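# Clear metal chip from shaft slot and seat key flat

## Task

A key sits tilted and stuck in the slot at the end of a shaft, with a small metal chip trapped beneath it. Remove the chip from the slot, then settle the key so it lies flat against the slot's floor. The shaft is free to rotate.

## Robot and tools

Robot: two UR7e-type arms, left_arm and right_arm, each ending in a two-finger parallel gripper (pads open to 50 mm). The left base sits near scene (-0.005, +0.433, 0), the right near (+0.049, -0.461, 0), both facing nearly the same way. Fingers point along the gripper's +z and close along its x; end_effector_position is the point between the pads, fingertips reach 17.5 mm past it. A camera block sticks out about 10 cm toward the gripper's -y and rotates with it.

Frames: scene frame has its origin on the table top midway between the arms, +z up, +x out over the table, left_arm on +y. Each arm's reported hand pose, velocities, Hand target and all offsets use that arm's own base axes. Fixed cameras (cam_head_left, cam_head_right, cam_high) use the scene frame; wrist cameras (cam_left_wrist, cam_right_wrist) ride on the hands.

The 18-number row (used by execute_actions and move): one flat list covering both arms, all values in [-1, 1]. Numbers 1-6 are left_arm dx, dy, dz, rx, ry, rz; 7-9 are left_gripper position, force_limit, speed; 10-18 repeat the same for right_arm/right_gripper. dx..rz are an offset, not a pose: measured from that arm's Hand target at the start of the action or move, along its base axes; 1.0 equals 0.6 m or 180 degrees; rx, ry, rz form one rotation vector applied about the Hand target position. Repeating an offset moves further. Sending six zeros re-commands the current Hand target. Gripper position is absolute: +1 fully open, about -0.65 pads touch, -1 means close until blocked. force_limit: -1 about 20 N, 0 about 102 N, +1 about 185 N per pad. speed: -1 is 20 mm/s, 0 is 85, +1 is 150. Both start at +1. Always resend the gripper numbers you want kept, since 0 is a real command.

execute_actions(actions, cameras): actions is a list of actions; each action is a table of up to 15 rows (one per 1/30 s step), every row counted from the same start pose; a short table repeats its last row. An empty list returns state plus all camera images. cameras lists names, ["all"], or [].

move(target, speed, blend, stop_force, zero, blocking, cameras): straight-line motion of each gripper to its offset target. target is one 18-number row or a list of up to 15 rows, all offsets from the same starting Hand targets. speed in m/s, 0.002 to 3.6 (default 0.25), turns capped at twice that in rad/s; one value or one per target. blend in metres rounds corners in a list. stop_force in N (3 to 120) ends an arm's path when it feels that much push along its travel; avoid it when the gripper rotates or when backing off a contact. zero (with stop_force) chooses whether to re-zero the sensor first. blocking=false returns early (not allowed with stop_force). Paths do not avoid obstacles; keep away from an arm's own base.

wait(seconds 0 to 10), stop() to brake a running move, zoom_image(camera, region [x0,y0,x1,y1] pixels, at most 504 by 504) on the newest images, zero_wrist_force(arm), read_manual(section) for licence text, finished_scene(scene) with the current scene number to end the scene, which is irreversible.

Results: per arm Joint positions, torques, end_effector_position (m), quat_wxyz, velocities, Hand target (last commanded pose after clipping; next offsets start from it), Wrist force/torque along the gripper's own axes plus the peak since last shown, and Tool commands. object_status: 0 moving, 1 blocked while opening, 2 blocked while closing (a grip), 3 at commanded position or pads met. Opening is about (250 - position_measured) x 0.202 mm. The move line reports the ending (done, off_target, moving, held, fault) and limits (paced means a clipped pose, held means steps withheld). Grippers often settle short of Hand target; send the missing distance as an offset.

Motion details: commanded orientation is clipped to 32 degrees from the measured one each step; commands lag 0.09 to 0.22 s and fast moves overshoot. Joints turn at most 3.14 rad/s.

Avoid: arms are stiff, so a target slightly beyond a firm contact can trigger a fault (contact torque at limits 130 N m for large joints, 24.3 N m for wrist joints, or about 150 N external force) that freezes the arm for 10 s. Approach slowly, use small stop_force, and back off past the gripper to release a press. Don't let the arms or fingers press each other, don't drop or fling parts, never let anything leave the table, don't strike the fixed shaft hard. Long stretched holds heat motors; 85 °C brakes the arm for 30 to 60 s. A loose object may occasionally be nudged by an outside push.

Each tool is called after "Emit:" as name([rows], argument=value, ...), one row to a line, values as JSON.

## Session

Emit:
execute_actions(actions=[])

Scene clock: 0.00 s.
left_arm: end_effector_position=(+0.1616, -0.1683, +0.1739) position_measured=3 object_status=3 end_effector_quat_wxyz=(-0.215, +0.887, +0.407, -0.043) | right_arm: end_effector_position=(+0.2569, +0.2043, +0.1141) position_measured=3 object_status=3 end_effector_quat_wxyz=(+0.464, +0.254, +0.777, -0.340)
Joint positions: left_arm=[-1.248 -1.932 2.219 -1.433 -1.7 -0.51] | right_arm=[4.759 -1.779 -2.176 -1.924 1.032 1.038]
Joint velocities: within noise
Joint torques (N m): no reading
Motor temperatures (°C): left_arm=[28 31 31 30 36 45] | right_arm=[32 36 30 34 28 32]
Wrist force (N): no reading
Wrist torque (N m): no reading
Wrist force, peak (N): no reading
Hand target: left_arm +0.1616, -0.1683, +0.1739; -0.215, +0.887, +0.407, -0.043 | right_arm +0.2569, +0.2043, +0.1141; +0.464, +0.254, +0.777, -0.340
Tool commands: left_gripper/position=+1.0 left_gripper/force_limit=+1.0 left_gripper/speed=+1.0 right_gripper/position=+1.0 right_gripper/force_limit=+1.0 right_gripper/speed=+1.0

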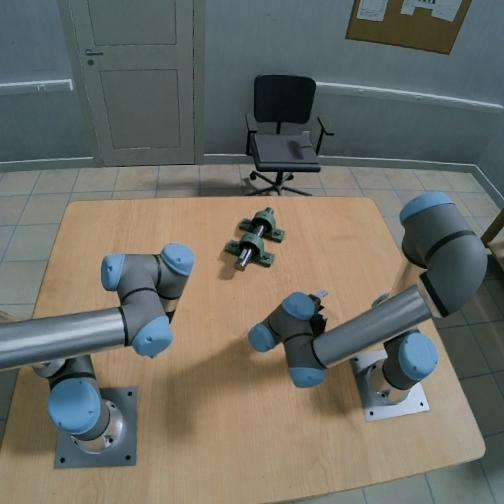

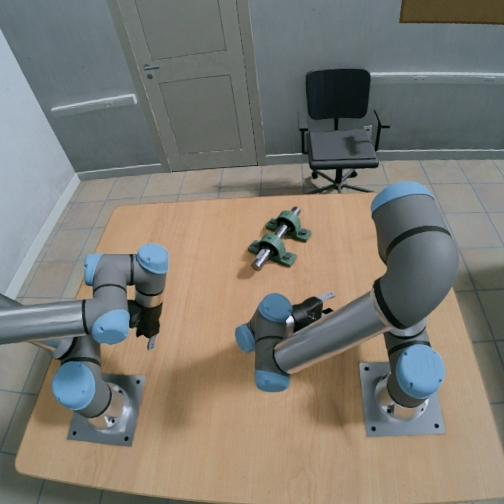

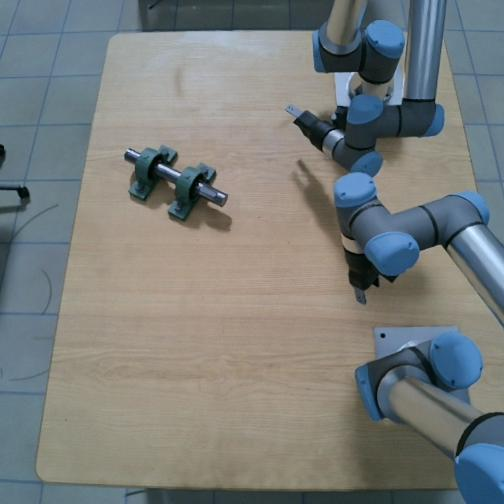

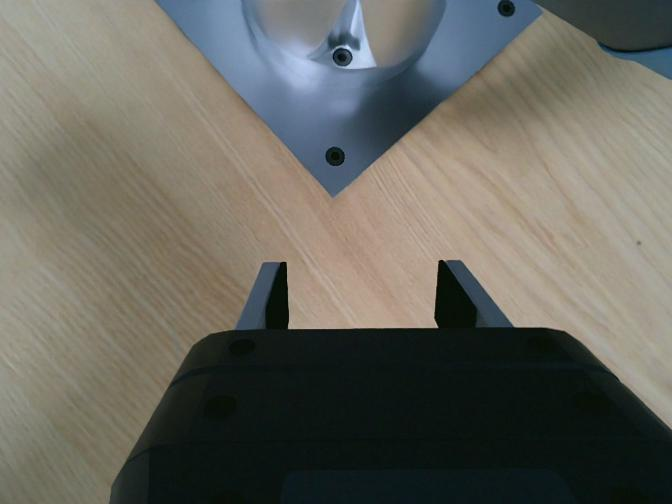

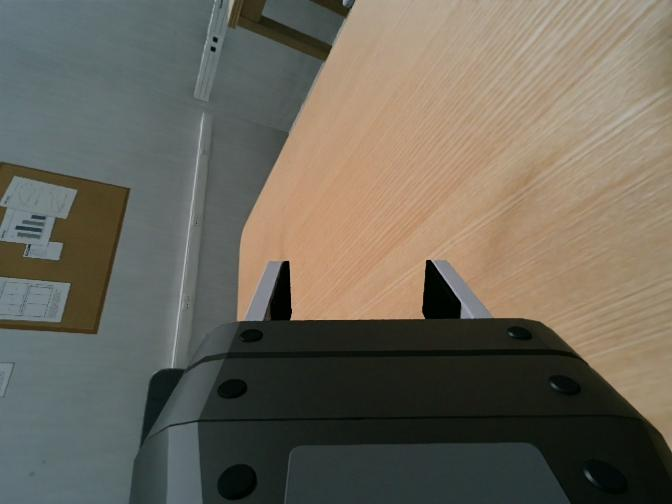

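Emit:
zoom_image(camera="cam_head_left", region=[210, 190, 310, 290])

Emit:
zoom_image(camera="cam_head_right", region=[230, 195, 330, 285])

Emit:
zoom_image(camera="cam_high", region=[110, 130, 240, 240])

Scaled by 5.040 from the camera's 504x504 image, which has a finer 720x720 frame.

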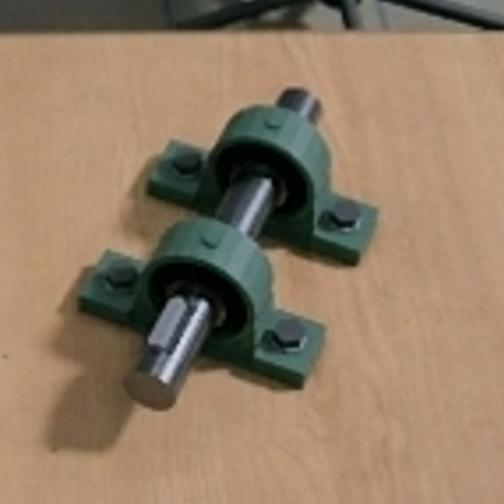

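Scaled by 5.040 from the camera's 504x504 image, which has a finer 720x720 frame.

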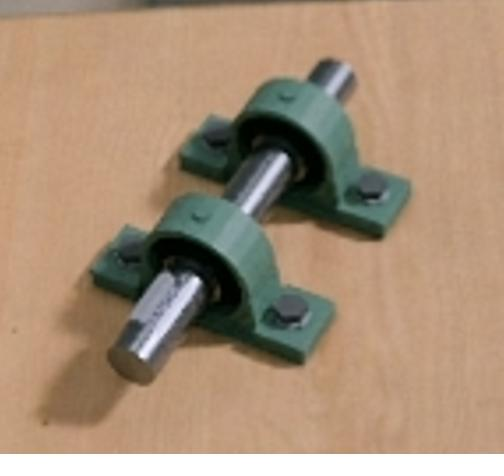

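Scaled by 3.877 from the camera's 504x504 image, which has a finer 720x720 frame.

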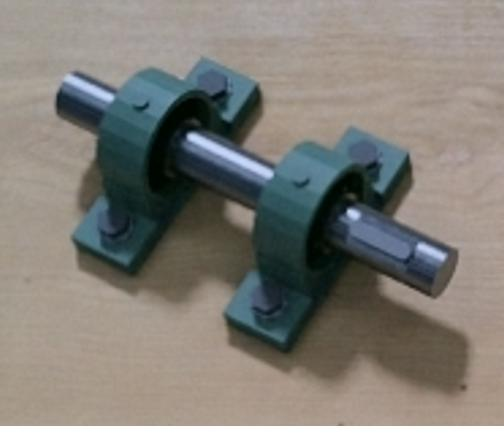

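Emit:
move(target=[0.562, -0.46, 0.06, -0.1037, -0.0956, 0.0732, 1, 1, 1, 0,0,0,0,0,0,1,1,1], cameras=["all"])

Scene clock: 42.07 s.
left_arm: end_effector_position=(+0.4987, -0.4442, +0.2099) position_measured=3 object_status=3 end_effector_quat_wxyz=(+0.000, +0.854, +0.520, +0.000) | right_arm: end_effector_position=(+0.2569, +0.2043, +0.1141) position_measured=3 object_status=3 end_effector_quat_wxyz=(+0.464, +0.254, +0.777, -0.340)
Joint positions: left_arm=[-0.929 -1.155 1.367 -1.781 -1.571 -0.452] | right_arm=[4.759 -1.779 -2.176 -1.924 1.032 1.038]
Joint torques (N m): left_arm=[10.42 -30.34 -38.69 -1.23 1.51 -2.93] | right_arm=[-0.05 24.65 18.46 -0.67 -0.23 -0.65]
Wrist force (N): left_arm=[0.5 0.0 0.7] | right_arm=[-0.1 -0.2 -0.1]
Wrist torque (N m): left_arm=[0.01 -0.14 0.01] | right_arm=[-0.03 0.03 0.00]
Wrist force, peak (N): left_arm=[0.3 1.8 0.7] | right_arm=[-0.1 -0.5 -0.1]
Hand target: left_arm +0.4988, -0.4443, +0.2099; +0.000, +0.854, +0.520, +0.000 | right_arm +0.2569, +0.2043, +0.1141; +0.464, +0.254, +0.777, -0.340
Off the commanded pose: left_arm 0.000 m, 0 deg | right_arm 0.000 m, 0 deg.
move: done
camera_calibration:
cam_left_wrist: T_world_to_cam=[[0.467762, 0.883733, 0.0146362, 0.166244], [0.832148, -0.445917, 0.329679, -0.666575], [0.297875, -0.142032, -0.94398, 0.117054], [0, 0, 0, 1]] pos_world=[0.442059, -0.427528, 0.327819]

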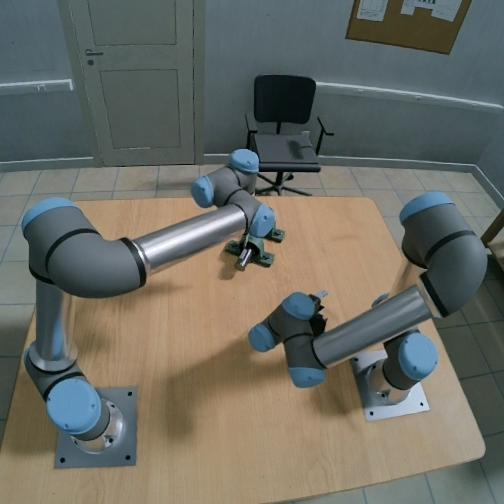

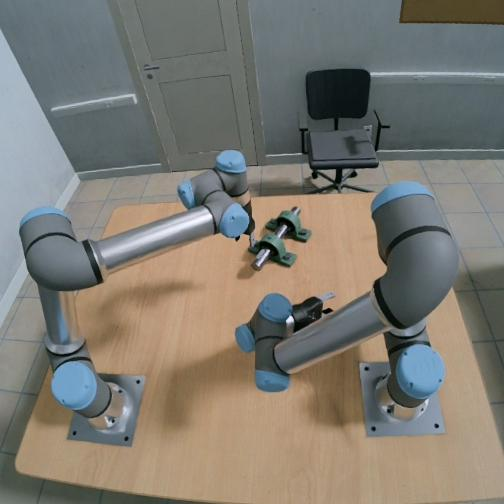

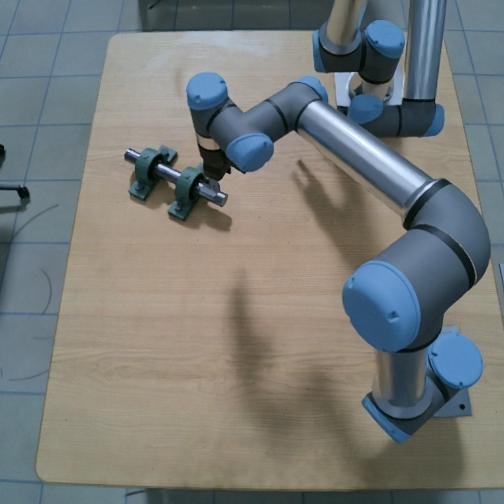

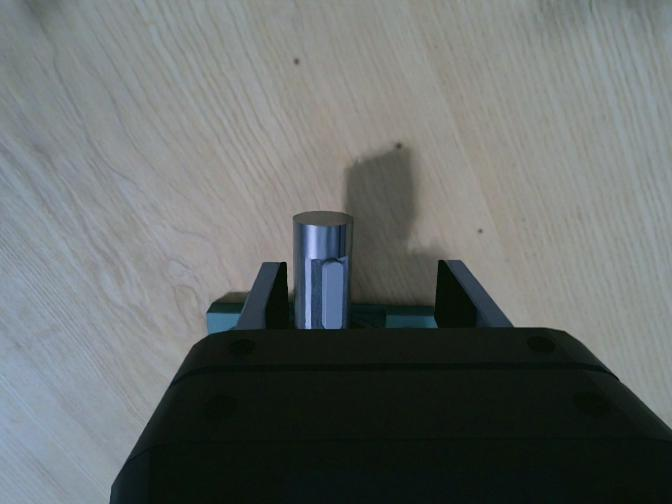

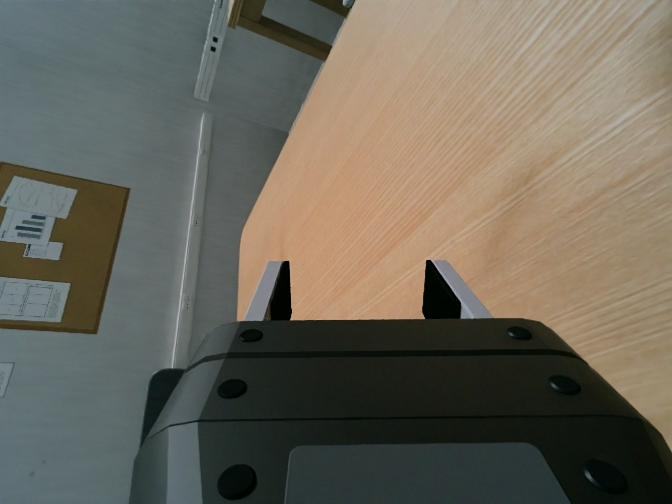

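Emit:
zoom_image(camera="cam_left_wrist", region=[260, 190, 400, 330])

Scaled by 3.600 from the camera's 672x504 image, which has a finer 960x720 frame.

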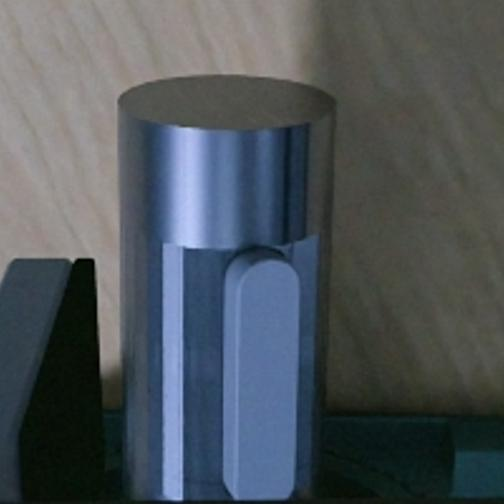

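Emit:
move(target=[0.067, -0.03, -0.067, 0, 0, 0.5, 1, 1, 1, 0,0,0,0,0,0,1,1,1], cameras=["cam_left_wrist"], speed=0.4)

Emit:
zoom_image(camera="cam_left_wrist", region=[220, 80, 470, 270])

Scene clock: 86.23 s.
left_arm: end_effector_position=(+0.5390, -0.4622, +0.1697) position_measured=3 object_status=3 end_effector_quat_wxyz=(+0.000, +0.236, +0.972, +0.000) | right_arm: end_effector_position=(+0.2569, +0.2043, +0.1141) position_measured=3 object_status=3 end_effector_quat_wxyz=(+0.464, +0.254, +0.777, -0.340)
Joint positions: left_arm=[-0.897 -1.032 1.286 -1.825 -1.572 -1.991] | right_arm=[4.759 -1.779 -2.176 -1.924 1.032 1.038]
Joint torques (N m): left_arm=[-3.65 -36.56 -40.76 -1.78 1.55 -3.02] | right_arm=[-0.16 23.45 17.85 -0.65 -0.55 -0.58]
Wrist force (N): left_arm=[0.4 -0.1 1.0] | right_arm=[0.1 0.0 0.2]
Wrist torque (N m): left_arm=[-0.03 -0.10 0.00] | right_arm=[0.00 -0.01 0.01]
Wrist force, peak (N): left_arm=[0.5 -0.2 1.3] | right_arm=[-0.1 -0.5 -0.2]
Hand target: left_arm +0.5390, -0.4623, +0.1697; +0.000, +0.236, +0.972, +0.000 | right_arm +0.2569, +0.2043, +0.1141; +0.464, +0.254, +0.777, -0.340
Off the commanded pose: left_arm 0.000 m, 0 deg | right_arm 0.000 m, 0 deg.
move: done
camera_calibration:
cam_left_wrist: T_world_to_cam=[[-0.883674, 0.467877, 0.0145383, 0.70014], [0.446002, 0.832117, 0.329642, 0.103967], [0.142134, 0.29778, -0.943994, 0.351771], [0, 0, 0, 1]] pos_world=[0.522328, -0.518842, 0.287619]
Images, in order (width x height): cam_left_wrist 672x504.

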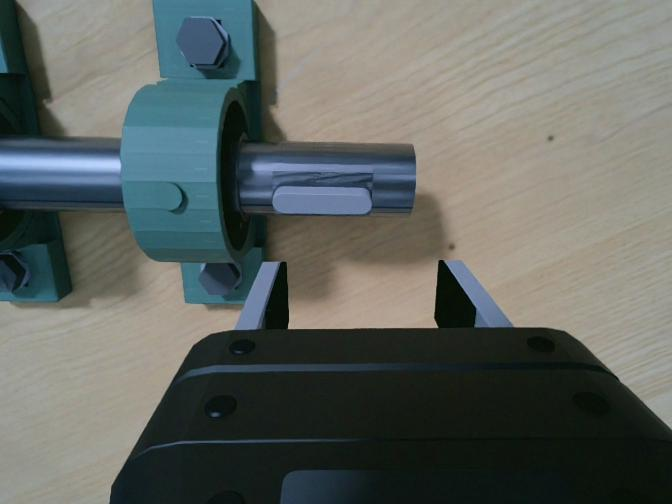

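Scaled by 2.016 from the camera's 672x504 image, which has a finer 960x720 frame.

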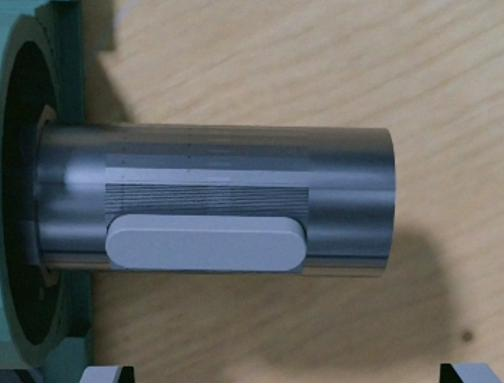

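Emit:
move([
  [0.065, 0.08, 0.0, -0.16, 0.085, 0, 1, 1, 1, 0,0,0,0,0,0,1,1,1],
  [0.048, 0.068, -0.098, -0.319, 0.1695, 0, 1, 1, 1, 0,0,0,0,0,0,1,1,1],
], cameras=["cam_left_wrist"], speed=0.3)

Emit:
zoom_image(camera="cam_left_wrist", region=[220, 160, 460, 340])

Scene clock: 176.17 s.
left_arm: end_effector_position=(+0.5678, -0.4215, +0.1109) position_measured=3 object_status=3 end_effector_quat_wxyz=(-0.133, +0.199, +0.819, -0.521) | right_arm: end_effector_position=(+0.2569, +0.2043, +0.1141) position_measured=3 object_status=3 end_effector_quat_wxyz=(+0.464, +0.254, +0.777, -0.340)
Joint positions: left_arm=[-0.494 -0.802 1.489 -2.271 -2.706 -1.596] | right_arm=[4.759 -1.779 -2.176 -1.924 1.032 1.038]
Joint torques (N m): left_arm=[9.89 -41.22 -6.38 -4.11 -3.14 2.48] | right_arm=[-0.36 22.97 17.91 -0.54 -0.69 -0.63]
Wrist force (N): left_arm=[-1.3 0.6 -0.3] | right_arm=[-0.1 -0.3 0.0]
Wrist torque (N m): left_arm=[-0.07 0.20 -0.06] | right_arm=[-0.04 0.02 0.00]
Wrist force, peak (N): left_arm=[-1.3 1.6 -0.1] | right_arm=[-0.2 -0.5 -0.1]
Hand target: left_arm +0.5678, -0.4215, +0.1109; -0.133, +0.199, +0.819, -0.521 | right_arm +0.2569, +0.2043, +0.1141; +0.464, +0.254, +0.777, -0.340
Off the commanded pose: left_arm 0.000 m, 0 deg | right_arm 0.000 m, 0 deg.
move: done
camera_calibration:
cam_left_wrist: T_world_to_cam=[[-0.877086, 0.480273, 0.00762052, 0.709542], [0.330316, 0.614598, -0.716353, 0.166607], [-0.348728, -0.625786, -0.697697, 0.142236], [0, 0, 0, 1]] pos_world=[0.616898, -0.354161, 0.21318]
Images, in order (width x height): cam_left_wrist 672x504.

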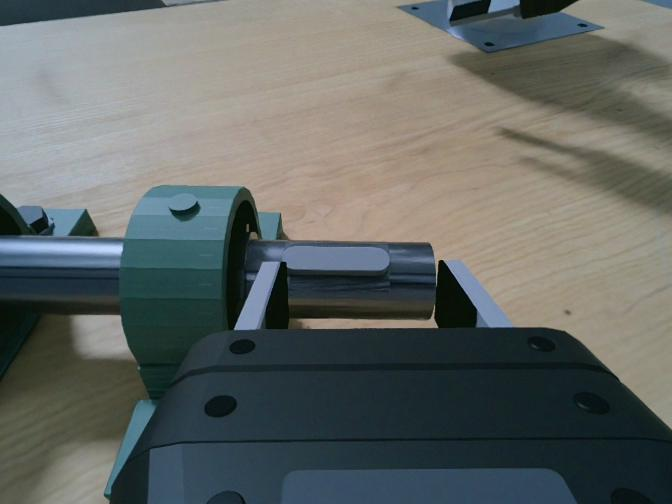

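Scaled by 2.100 from the camera's 672x504 image, which has a finer 960x720 frame.

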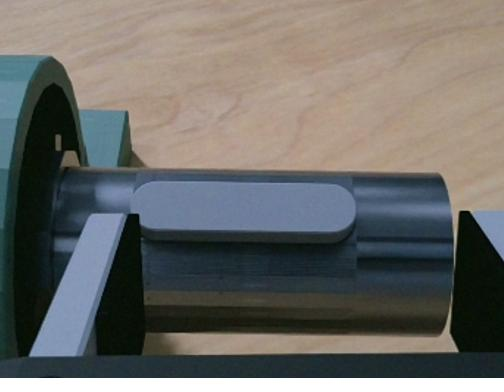

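Emit:
move([
  [0.02, 0.04, 0.1, 0, 0, 0, 1, 1, 1, 0,0,0,0,0,0,1,1,1],
  [-0.033, -0.096, 0.233, 0.1142, -0.3813, -0.4438, 1, 1, 1, 0,0,0,0,0,0,1,1,1],
], cameras=["cam_left_wrist"], speed=0.5, blend=0.03)

Emit:
move(target=[0,0,0,0,0,0,1,1,1,0.181, 0.468, -0.0235, -0.3679, 0.1884, 0.1995, 1, 1, 1], cameras=["all"], speed=0.4)

Scene clock: 280.60 s.
left_arm: end_effector_position=(+0.5480, -0.4791, +0.2507) position_measured=3 object_status=3 end_effector_quat_wxyz=(+0.000, +0.857, +0.515, +0.000) | right_arm: end_effector_position=(+0.2569, +0.2043, +0.1141) position_measured=3 object_status=3 end_effector_quat_wxyz=(+0.464, +0.254, +0.777, -0.340)
Joint positions: left_arm=[-0.902 -1.016 1.051 -1.606 -1.571 -0.414] | right_arm=[4.759 -1.779 -2.176 -1.924 1.032 1.038]
Joint torques (N m): left_arm=[-11.79 -65.32 -9.73 -4.32 1.74 2.54] | right_arm=[-0.61 23.36 18.41 -0.5 -0.59 -0.69]
Wrist force (N): left_arm=[0.5 0.0 1.0] | right_arm=[0.1 -0.2 0.0]
Wrist torque (N m): left_arm=[-0.01 -0.14 -0.07] | right_arm=[-0.02 -0.01 0.00]
Wrist force, peak (N): left_arm=[-1.4 2.6 1.6] | right_arm=[-0.3 -0.5 0.0]
Hand target: left_arm +0.5480, -0.4791, +0.2507; +0.000, +0.857, +0.515, +0.000 | right_arm +0.2569, +0.2043, +0.1141; +0.464, +0.254, +0.777, -0.340
Off the commanded pose: left_arm 0.000 m, 0 deg | right_arm 0.000 m, 0 deg.
move: done
camera_calibration:
cam_left_wrist: T_world_to_cam=[[0.477786, 0.878361, 0.0142518, 0.165399], [0.82694, -0.455173, 0.330132, -0.738284], [0.296462, -0.145947, -0.943827, 0.13482], [0, 0, 0, 1]] pos_world=[0.491522, -0.46165, 0.368621]
Images, in order (width x height): cam_left_wrist 672x504.

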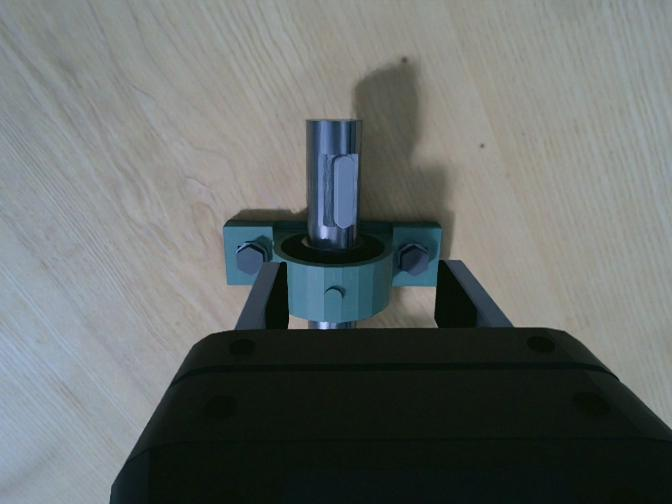

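Scene clock: 283.17 s.
left_arm: end_effector_position=(+0.5480, -0.4791, +0.2507) position_measured=3 object_status=3 end_effector_quat_wxyz=(+0.000, +0.857, +0.515, +0.000) | right_arm: end_effector_position=(+0.3655, +0.4850, +0.1000) position_measured=3 object_status=3 end_effector_quat_wxyz=(+0.370, -0.370, +0.603, -0.602)
Joint positions: left_arm=[-0.903 -1.016 1.051 -1.606 -1.571 -0.414] | right_arm=[4.711 -2.376 -1.481 -2.425 0.467 0]
Joint torques (N m): left_arm=[-12.1 -65.84 -12.54 -4.24 1.47 2.58] | right_arm=[-8.03 41.21 32.97 1.24 -1.54 -1.62]
Wrist force (N): left_arm=[0.6 0.0 1.1] | right_arm=[0.2 -1.5 -2.0]
Wrist torque (N m): left_arm=[-0.01 -0.15 -0.07] | right_arm=[-0.53 -0.19 0.24]
Wrist force, peak (N): left_arm=[0.7 -0.1 1.2] | right_arm=[-0.2 -1.7 -2.2]
Hand target: left_arm +0.5480, -0.4791, +0.2507; +0.000, +0.857, +0.515, +0.000 | right_arm +0.3655, +0.4851, +0.1000; +0.370, -0.370, +0.603, -0.602
Off the commanded pose: left_arm 0.000 m, 0 deg | right_arm 0.000 m, 0 deg.
move: done
camera_calibration:
cam_left_wrist: T_world_to_cam=[[0.478102, 0.878186, 0.0144395, 0.165096], [0.826651, -0.455478, 0.330437, -0.738394], [0.296762, -0.146046, -0.943718, 0.134588], [0, 0, 0, 1]] pos_world=[0.491521, -0.461651, 0.368622]
cam_right_wrist: T_world_to_cam=[[-0.476406, -0.879199, -0.00679931, 0.606757], [-0.285218, 0.161855, -0.944698, 0.13727], [0.831678, -0.448121, -0.327872, 0.07379], [0, 0, 0, 1]] pos_world=[0.266845, 0.544309, 0.157998]

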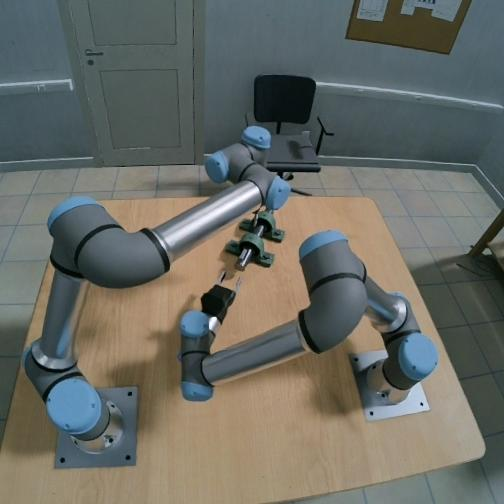

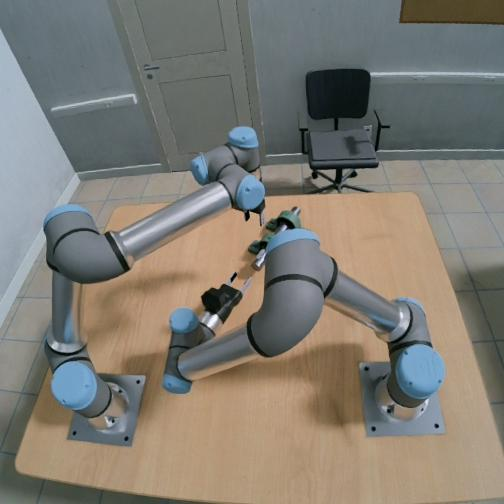

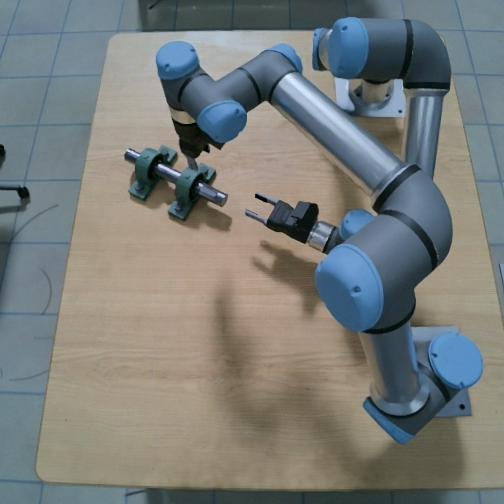

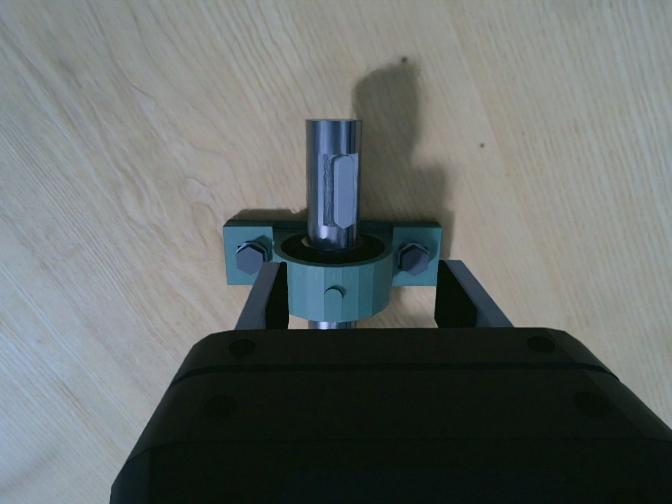

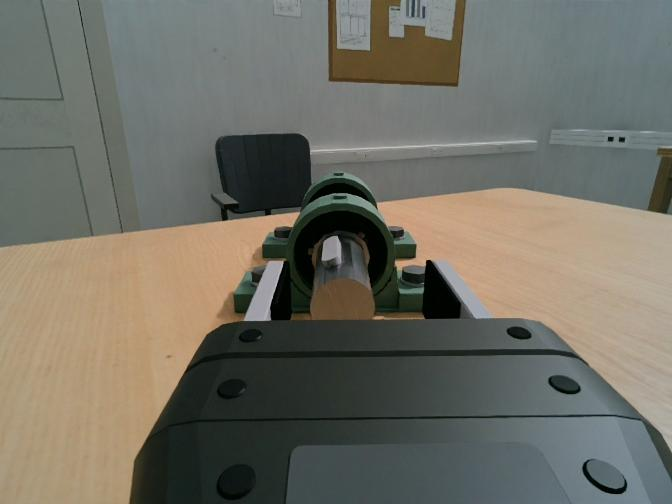

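Emit:
zoom_image(camera="cam_right_wrist", region=[290, 210, 400, 330])

Emit:
zoom_image(camera="cam_left_wrist", region=[280, 100, 400, 260])

Scaled by 4.200 from the camera's 672x504 image, which has a finer 960x720 frame.

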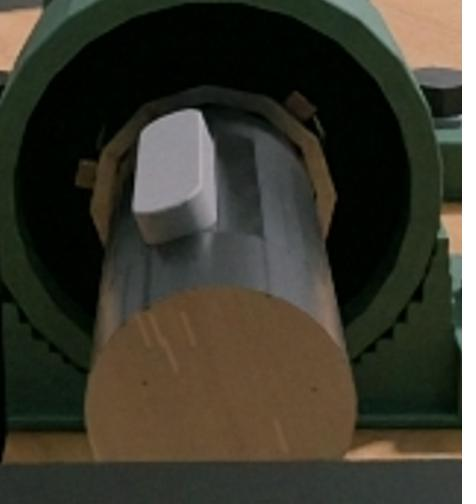

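Scaled by 3.150 from the camera's 672x504 image, which has a finer 960x720 frame.

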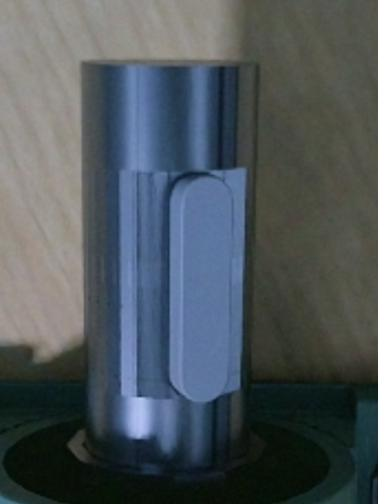

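Emit:
move(target=[0,0,0,0,0,0,1,1,1,0.0717, -0.0363, -0.0667, 0, 0, 0, 1, 1, 1], cameras=["cam_left_wrist", "cam_right_wrist"], speed=0.2)

Emit:
zoom_image(camera="cam_right_wrist", region=[280, 180, 440, 330])

Scene clock: 343.50 s.
left_arm: end_effector_position=(+0.5480, -0.4791, +0.2507) position_measured=3 object_status=3 end_effector_quat_wxyz=(+0.000, +0.857, +0.515, +0.000) | right_arm: end_effector_position=(+0.4084, +0.4633, +0.0601) position_measured=3 object_status=3 end_effector_quat_wxyz=(+0.370, -0.370, +0.603, -0.602)
Joint positions: left_arm=[-0.903 -1.016 1.051 -1.606 -1.571 -0.414] | right_arm=[4.637 -2.423 -1.523 -2.337 0.394 -0.001]
Joint torques (N m): left_arm=[-12.46 -65.59 -12.11 -4.17 1.56 2.65] | right_arm=[-10.93 40.68 4.66 1.39 -1.44 -1.74]
Wrist force (N): left_arm=[0.6 0.1 1.3] | right_arm=[0.3 -1.7 -2.0]
Wrist torque (N m): left_arm=[-0.01 -0.15 -0.07] | right_arm=[-0.56 -0.21 0.23]
Wrist force, peak (N): left_arm=[0.7 0.0 1.3] | right_arm=[0.3 -2.7 -2.9]
Hand target: left_arm +0.5480, -0.4791, +0.2507; +0.000, +0.857, +0.515, +0.000 | right_arm +0.4085, +0.4633, +0.0600; +0.370, -0.370, +0.603, -0.602
Off the commanded pose: left_arm 0.000 m, 0 deg | right_arm 0.000 m, 0 deg.
move: done
camera_calibration:
cam_left_wrist: T_world_to_cam=[[0.478102, 0.878186, 0.0144395, 0.165096], [0.826651, -0.455478, 0.330437, -0.738394], [0.296762, -0.146046, -0.943718, 0.134588], [0, 0, 0, 1]] pos_world=[0.491521, -0.461651, 0.368622]
cam_right_wrist: T_world_to_cam=[[-0.476368, -0.879221, -0.00667176, 0.607829], [-0.285281, 0.161736, -0.944699, 0.115407], [0.831678, -0.448121, -0.327871, 0.0153045], [0, 0, 0, 1]] pos_world=[0.309745, 0.522609, 0.118098]
Images, in order (width x height): cam_left_wrist 672x504, cam_right_wrist 672x504.

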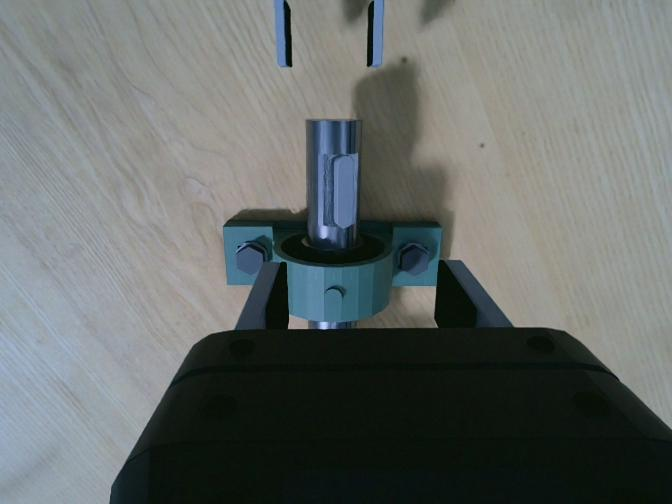

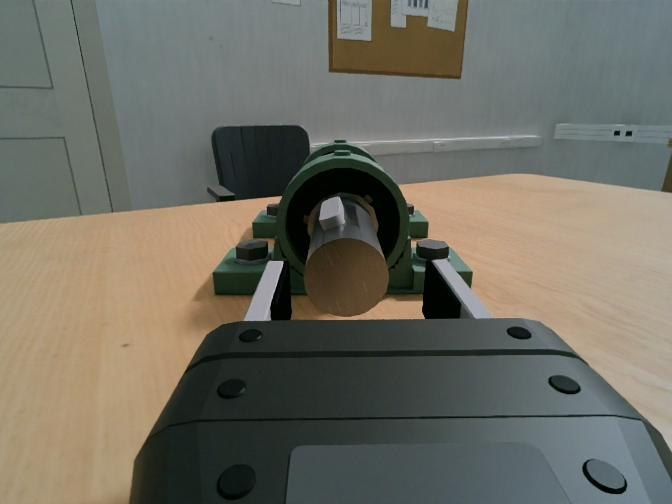

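Scaled by 3.150 from the camera's 672x504 image, which has a finer 960x720 frame.

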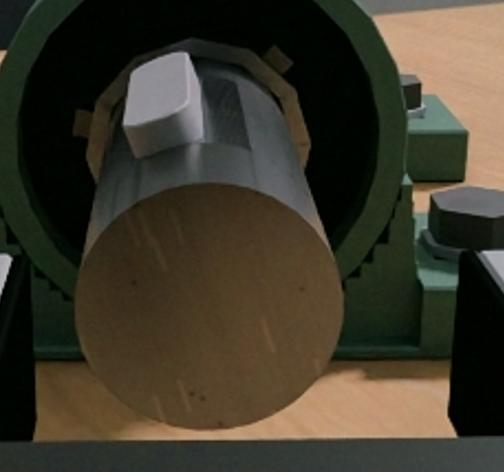

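Emit:
move(target=[0,0,0,0,0,0,1,1,1,0.0545, -0.0213, -0.0133, 0, 0, 0, 1, 1, 1], cameras=["cam_left_wrist", "cam_right_wrist"], speed=0.1, stop_force=15)

Emit:
zoom_image(camera="cam_right_wrist", region=[280, 180, 440, 330])

Emit:
zoom_image(camera="cam_left_wrist", region=[260, 60, 410, 260])

Scene clock: 388.60 s.
left_arm: end_effector_position=(+0.5480, -0.4791, +0.2507) position_measured=3 object_status=3 end_effector_quat_wxyz=(+0.000, +0.857, +0.515, +0.000) | right_arm: end_effector_position=(+0.4412, +0.4505, +0.0520) position_measured=3 object_status=3 end_effector_quat_wxyz=(+0.370, -0.370, +0.603, -0.602)
Joint positions: left_arm=[-0.903 -1.016 1.051 -1.606 -1.571 -0.414] | right_arm=[4.58 -2.434 -1.528 -2.32 0.337 -0.001]
Joint torques (N m): left_arm=[-11.49 -65.5 -12.78 -4.04 1.53 2.47] | right_arm=[-7.74 42.14 32.54 1.63 -1.34 -1.64]
Wrist force (N): left_arm=[0.5 -0.1 1.2] | right_arm=[0.1 -1.5 -2.1]
Wrist torque (N m): left_arm=[-0.02 -0.14 -0.07] | right_arm=[-0.53 -0.20 0.24]
Wrist force, peak (N): left_arm=[0.6 0.1 1.3] | right_arm=[0.0 -1.7 -2.8]
Hand target: left_arm +0.5480, -0.4791, +0.2507; +0.000, +0.857, +0.515, +0.000 | right_arm +0.4412, +0.4505, +0.0520; +0.370, -0.370, +0.603, -0.602
Off the commanded pose: left_arm 0.000 m, 0 deg | right_arm 0.000 m, 0 deg.
move: done
camera_calibration:
cam_left_wrist: T_world_to_cam=[[0.478102, 0.878186, 0.0144395, 0.165096], [0.826651, -0.455478, 0.330437, -0.738394], [0.296762, -0.146046, -0.943718, 0.134588], [0, 0, 0, 1]] pos_world=[0.491521, -0.461651, 0.368622]
cam_right_wrist: T_world_to_cam=[[-0.476368, -0.87922, -0.00667082, 0.612194], [-0.28536, 0.161777, -0.944668, 0.119213], [0.831651, -0.448106, -0.32796, -0.0204373], [0, 0, 0, 1]] pos_world=[0.342645, 0.509809, 0.109998]
Images, in order (width x height): cam_left_wrist 672x504, cam_right_wrist 672x504.

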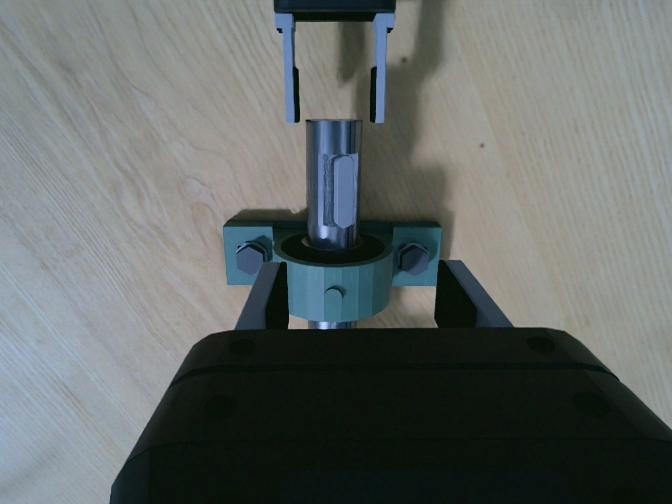

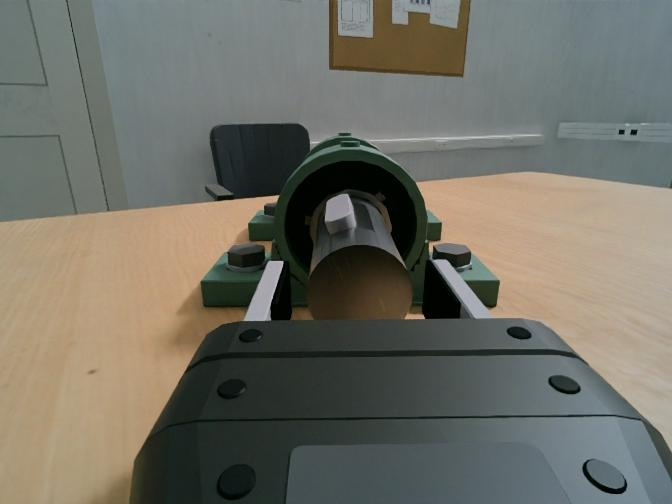

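Scaled by 3.150 from the camera's 672x504 image, which has a finer 960x720 frame.

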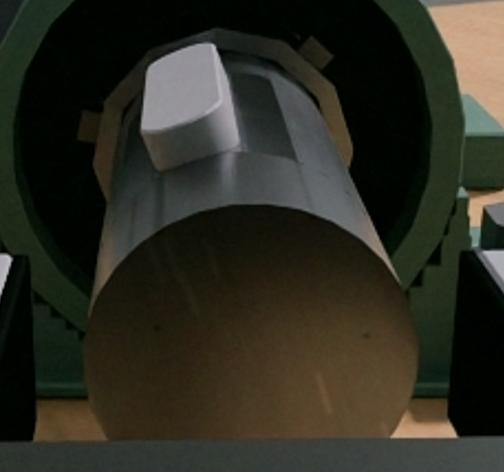

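Scaled by 2.520 from the camera's 672x504 image, which has a finer 960x720 frame.

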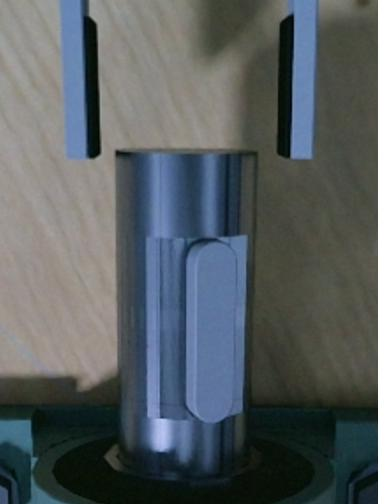

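Emit:
move(target=[0.0153,0.0263,-0.1947,-0.0981,0.0522,0,1,1,1,0,0,0,0,0,0,1,1,1], cameras=["cam_left_wrist", "cam_right_wrist"], speed=0.2)

Emit:
zoom_image(camera="cam_left_wrist", region=[270, 130, 450, 330])

Emit:
zoom_image(camera="cam_right_wrist", region=[230, 100, 470, 330])

Scene clock: 484.70 s.
left_arm: end_effector_position=(+0.5571, -0.4633, +0.1339) position_measured=3 object_status=3 end_effector_quat_wxyz=(+0.089, +0.844, +0.507, -0.149) | right_arm: end_effector_position=(+0.4412, +0.4505, +0.0520) position_measured=3 object_status=3 end_effector_quat_wxyz=(+0.370, -0.370, +0.603, -0.602)
Joint positions: left_arm=[-0.76 -0.98 1.366 -2.054 -1.906 -0.288] | right_arm=[4.58 -2.434 -1.528 -2.32 0.337 -0.001]
Joint torques (N m): left_arm=[9.99 -38.7 -11.27 -4.13 -1.9 2.43] | right_arm=[-7.74 42.13 31.68 1.57 -1.4 -1.58]
Wrist force (N): left_arm=[0.1 0.0 1.2] | right_arm=[0.1 -1.4 -2.2]
Wrist torque (N m): left_arm=[-0.09 -0.05 -0.21] | right_arm=[-0.51 -0.19 0.24]
Wrist force, peak (N): left_arm=[1.2 -0.1 2.1] | right_arm=[-0.1 -1.8 -2.3]
Hand target: left_arm +0.5572, -0.4633, +0.1338; +0.089, +0.844, +0.507, -0.149 | right_arm +0.4412, +0.4505, +0.0520; +0.370, -0.370, +0.603, -0.602
Off the commanded pose: left_arm 0.000 m, 0 deg | right_arm 0.000 m, 0 deg.
move: done
camera_calibration:
cam_left_wrist: T_world_to_cam=[[0.452119, 0.829367, -0.328236, 0.186376], [0.880118, -0.355053, 0.315167, -0.681385], [0.144848, -0.43138, -0.890467, -0.0307219], [0, 0, 0, 1]] pos_world=[0.519885, -0.409755, 0.248568]
cam_right_wrist: T_world_to_cam=[[-0.476368, -0.87922, -0.00667082, 0.612194], [-0.28536, 0.161777, -0.944668, 0.119213], [0.831651, -0.448106, -0.32796, -0.0204373], [0, 0, 0, 1]] pos_world=[0.342645, 0.509809, 0.109998]
Images, in order (width x height): cam_left_wrist 672x504, cam_right_wrist 672x504.

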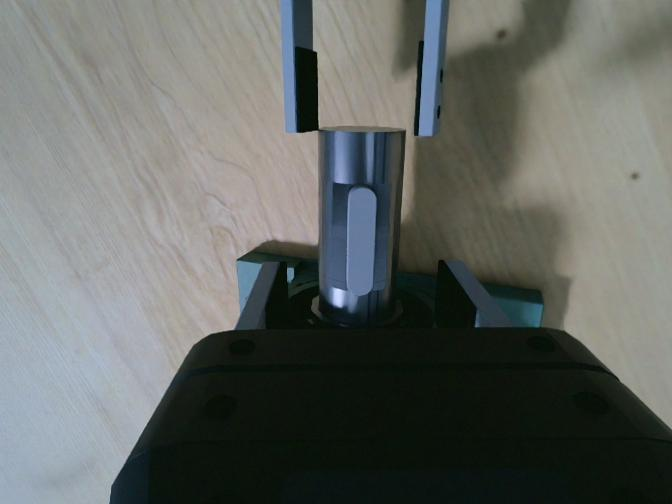

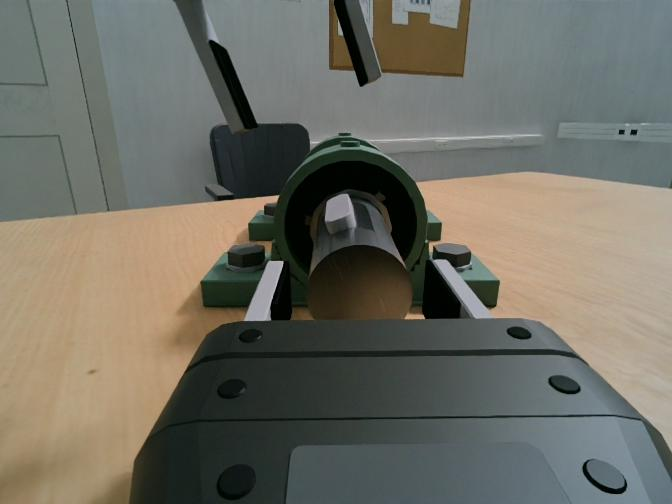

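Scaled by 2.520 from the camera's 672x504 image, which has a finer 960x720 frame.

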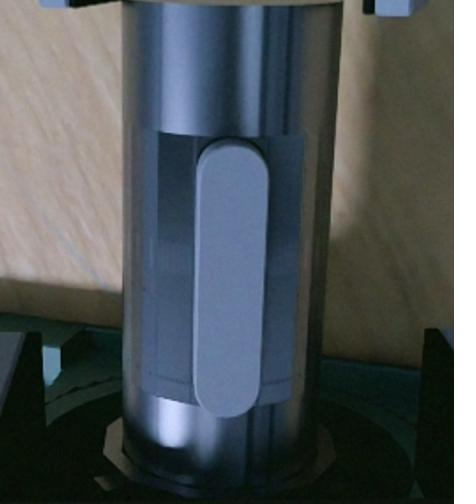

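Scaled by 2.100 from the camera's 672x504 image, which has a finer 960x720 frame.

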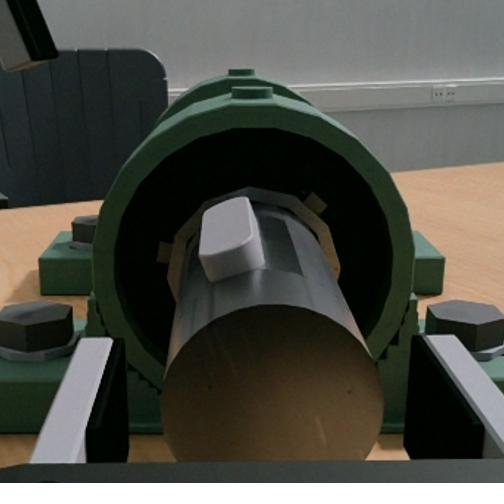

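Emit:
move(target=[-0.0065,-0.0123,-0.0482,0,0,0,1,1,1,0,0,0,0,0,0,1,1,1], cameras=["cam_left_wrist", "cam_right_wrist"], speed=0.05, stop_force=8)

Emit:
zoom_image(camera="cam_left_wrist", region=[270, 130, 450, 330])

Emit:
zoom_image(camera="cam_right_wrist", region=[230, 100, 470, 330])

Scene clock: 506.63 s.
left_arm: end_effector_position=(+0.5533, -0.4707, +0.1049) position_measured=3 object_status=3 end_effector_quat_wxyz=(+0.089, +0.844, +0.507, -0.149) | right_arm: end_effector_position=(+0.4412, +0.4505, +0.0520) position_measured=3 object_status=3 end_effector_quat_wxyz=(+0.370, -0.370, +0.603, -0.602)
Joint positions: left_arm=[-0.771 -0.95 1.397 -2.119 -1.906 -0.3] | right_arm=[4.58 -2.434 -1.528 -2.32 0.337 -0.001]
Joint torques (N m): left_arm=[-12.44 -38.01 -10.05 -4.49 0.97 -3.14] | right_arm=[-7.72 42.13 32.64 1.61 -1.26 -1.71]
Wrist force (N): left_arm=[0.1 -0.1 1.1] | right_arm=[0.2 -1.6 -2.2]
Wrist torque (N m): left_arm=[-0.11 -0.06 -0.14] | right_arm=[-0.55 -0.21 0.24]
Wrist force, peak (N): left_arm=[0.2 0.0 1.7] | right_arm=[0.1 -1.6 -2.4]
Hand target: left_arm +0.5533, -0.4707, +0.1049; +0.089, +0.844, +0.507, -0.149 | right_arm +0.4412, +0.4505, +0.0520; +0.370, -0.370, +0.603, -0.602
Off the commanded pose: left_arm 0.000 m, 0 deg | right_arm 0.000 m, 0 deg.
move: done
camera_calibration:
cam_left_wrist: T_world_to_cam=[[0.452075, 0.82931, -0.32844, 0.184673], [0.880141, -0.35494, 0.31523, -0.671471], [0.144847, -0.431581, -0.890369, -0.0592486], [0, 0, 0, 1]] pos_world=[0.516085, -0.417054, 0.219569]
cam_right_wrist: T_world_to_cam=[[-0.476368, -0.87922, -0.00667082, 0.612194], [-0.28536, 0.161777, -0.944668, 0.119213], [0.831651, -0.448106, -0.32796, -0.0204373], [0, 0, 0, 1]] pos_world=[0.342645, 0.509809, 0.109998]
Images, in order (width x height): cam_left_wrist 672x504, cam_right_wrist 672x504.

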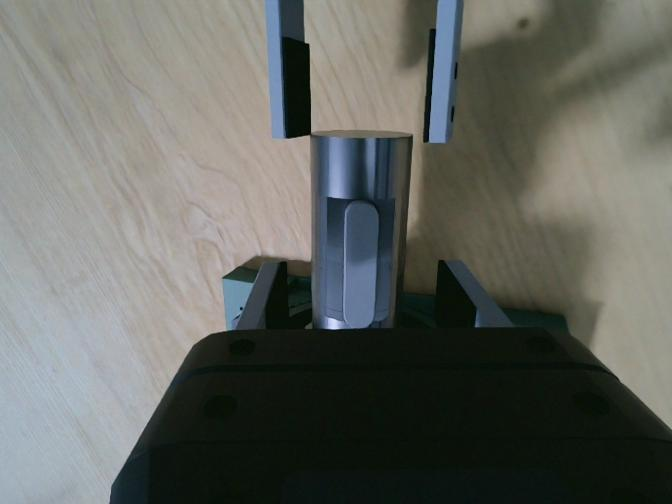

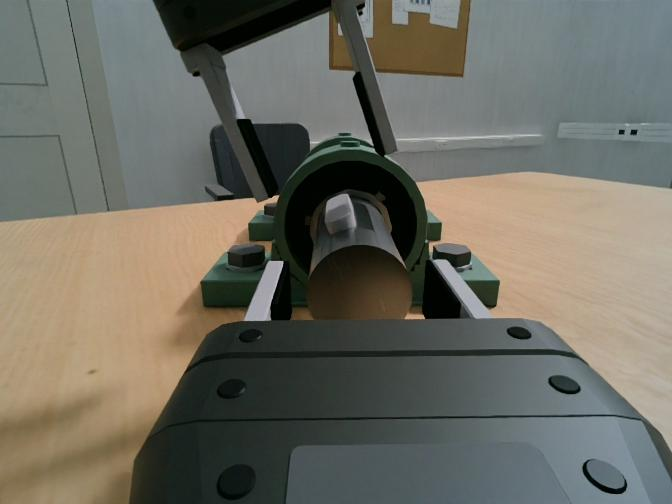

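Scaled by 2.520 from the camera's 672x504 image, which has a finer 960x720 frame.

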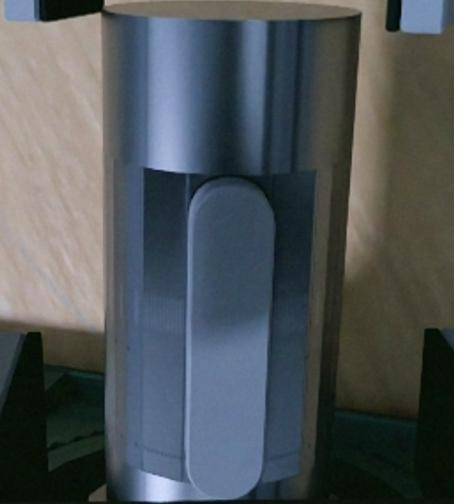

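Scaled by 2.100 from the camera's 672x504 image, which has a finer 960x720 frame.

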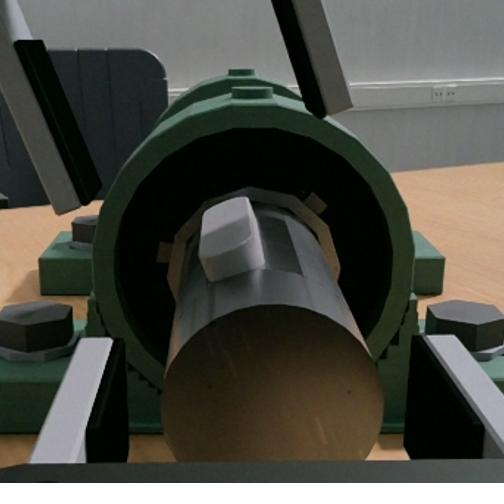

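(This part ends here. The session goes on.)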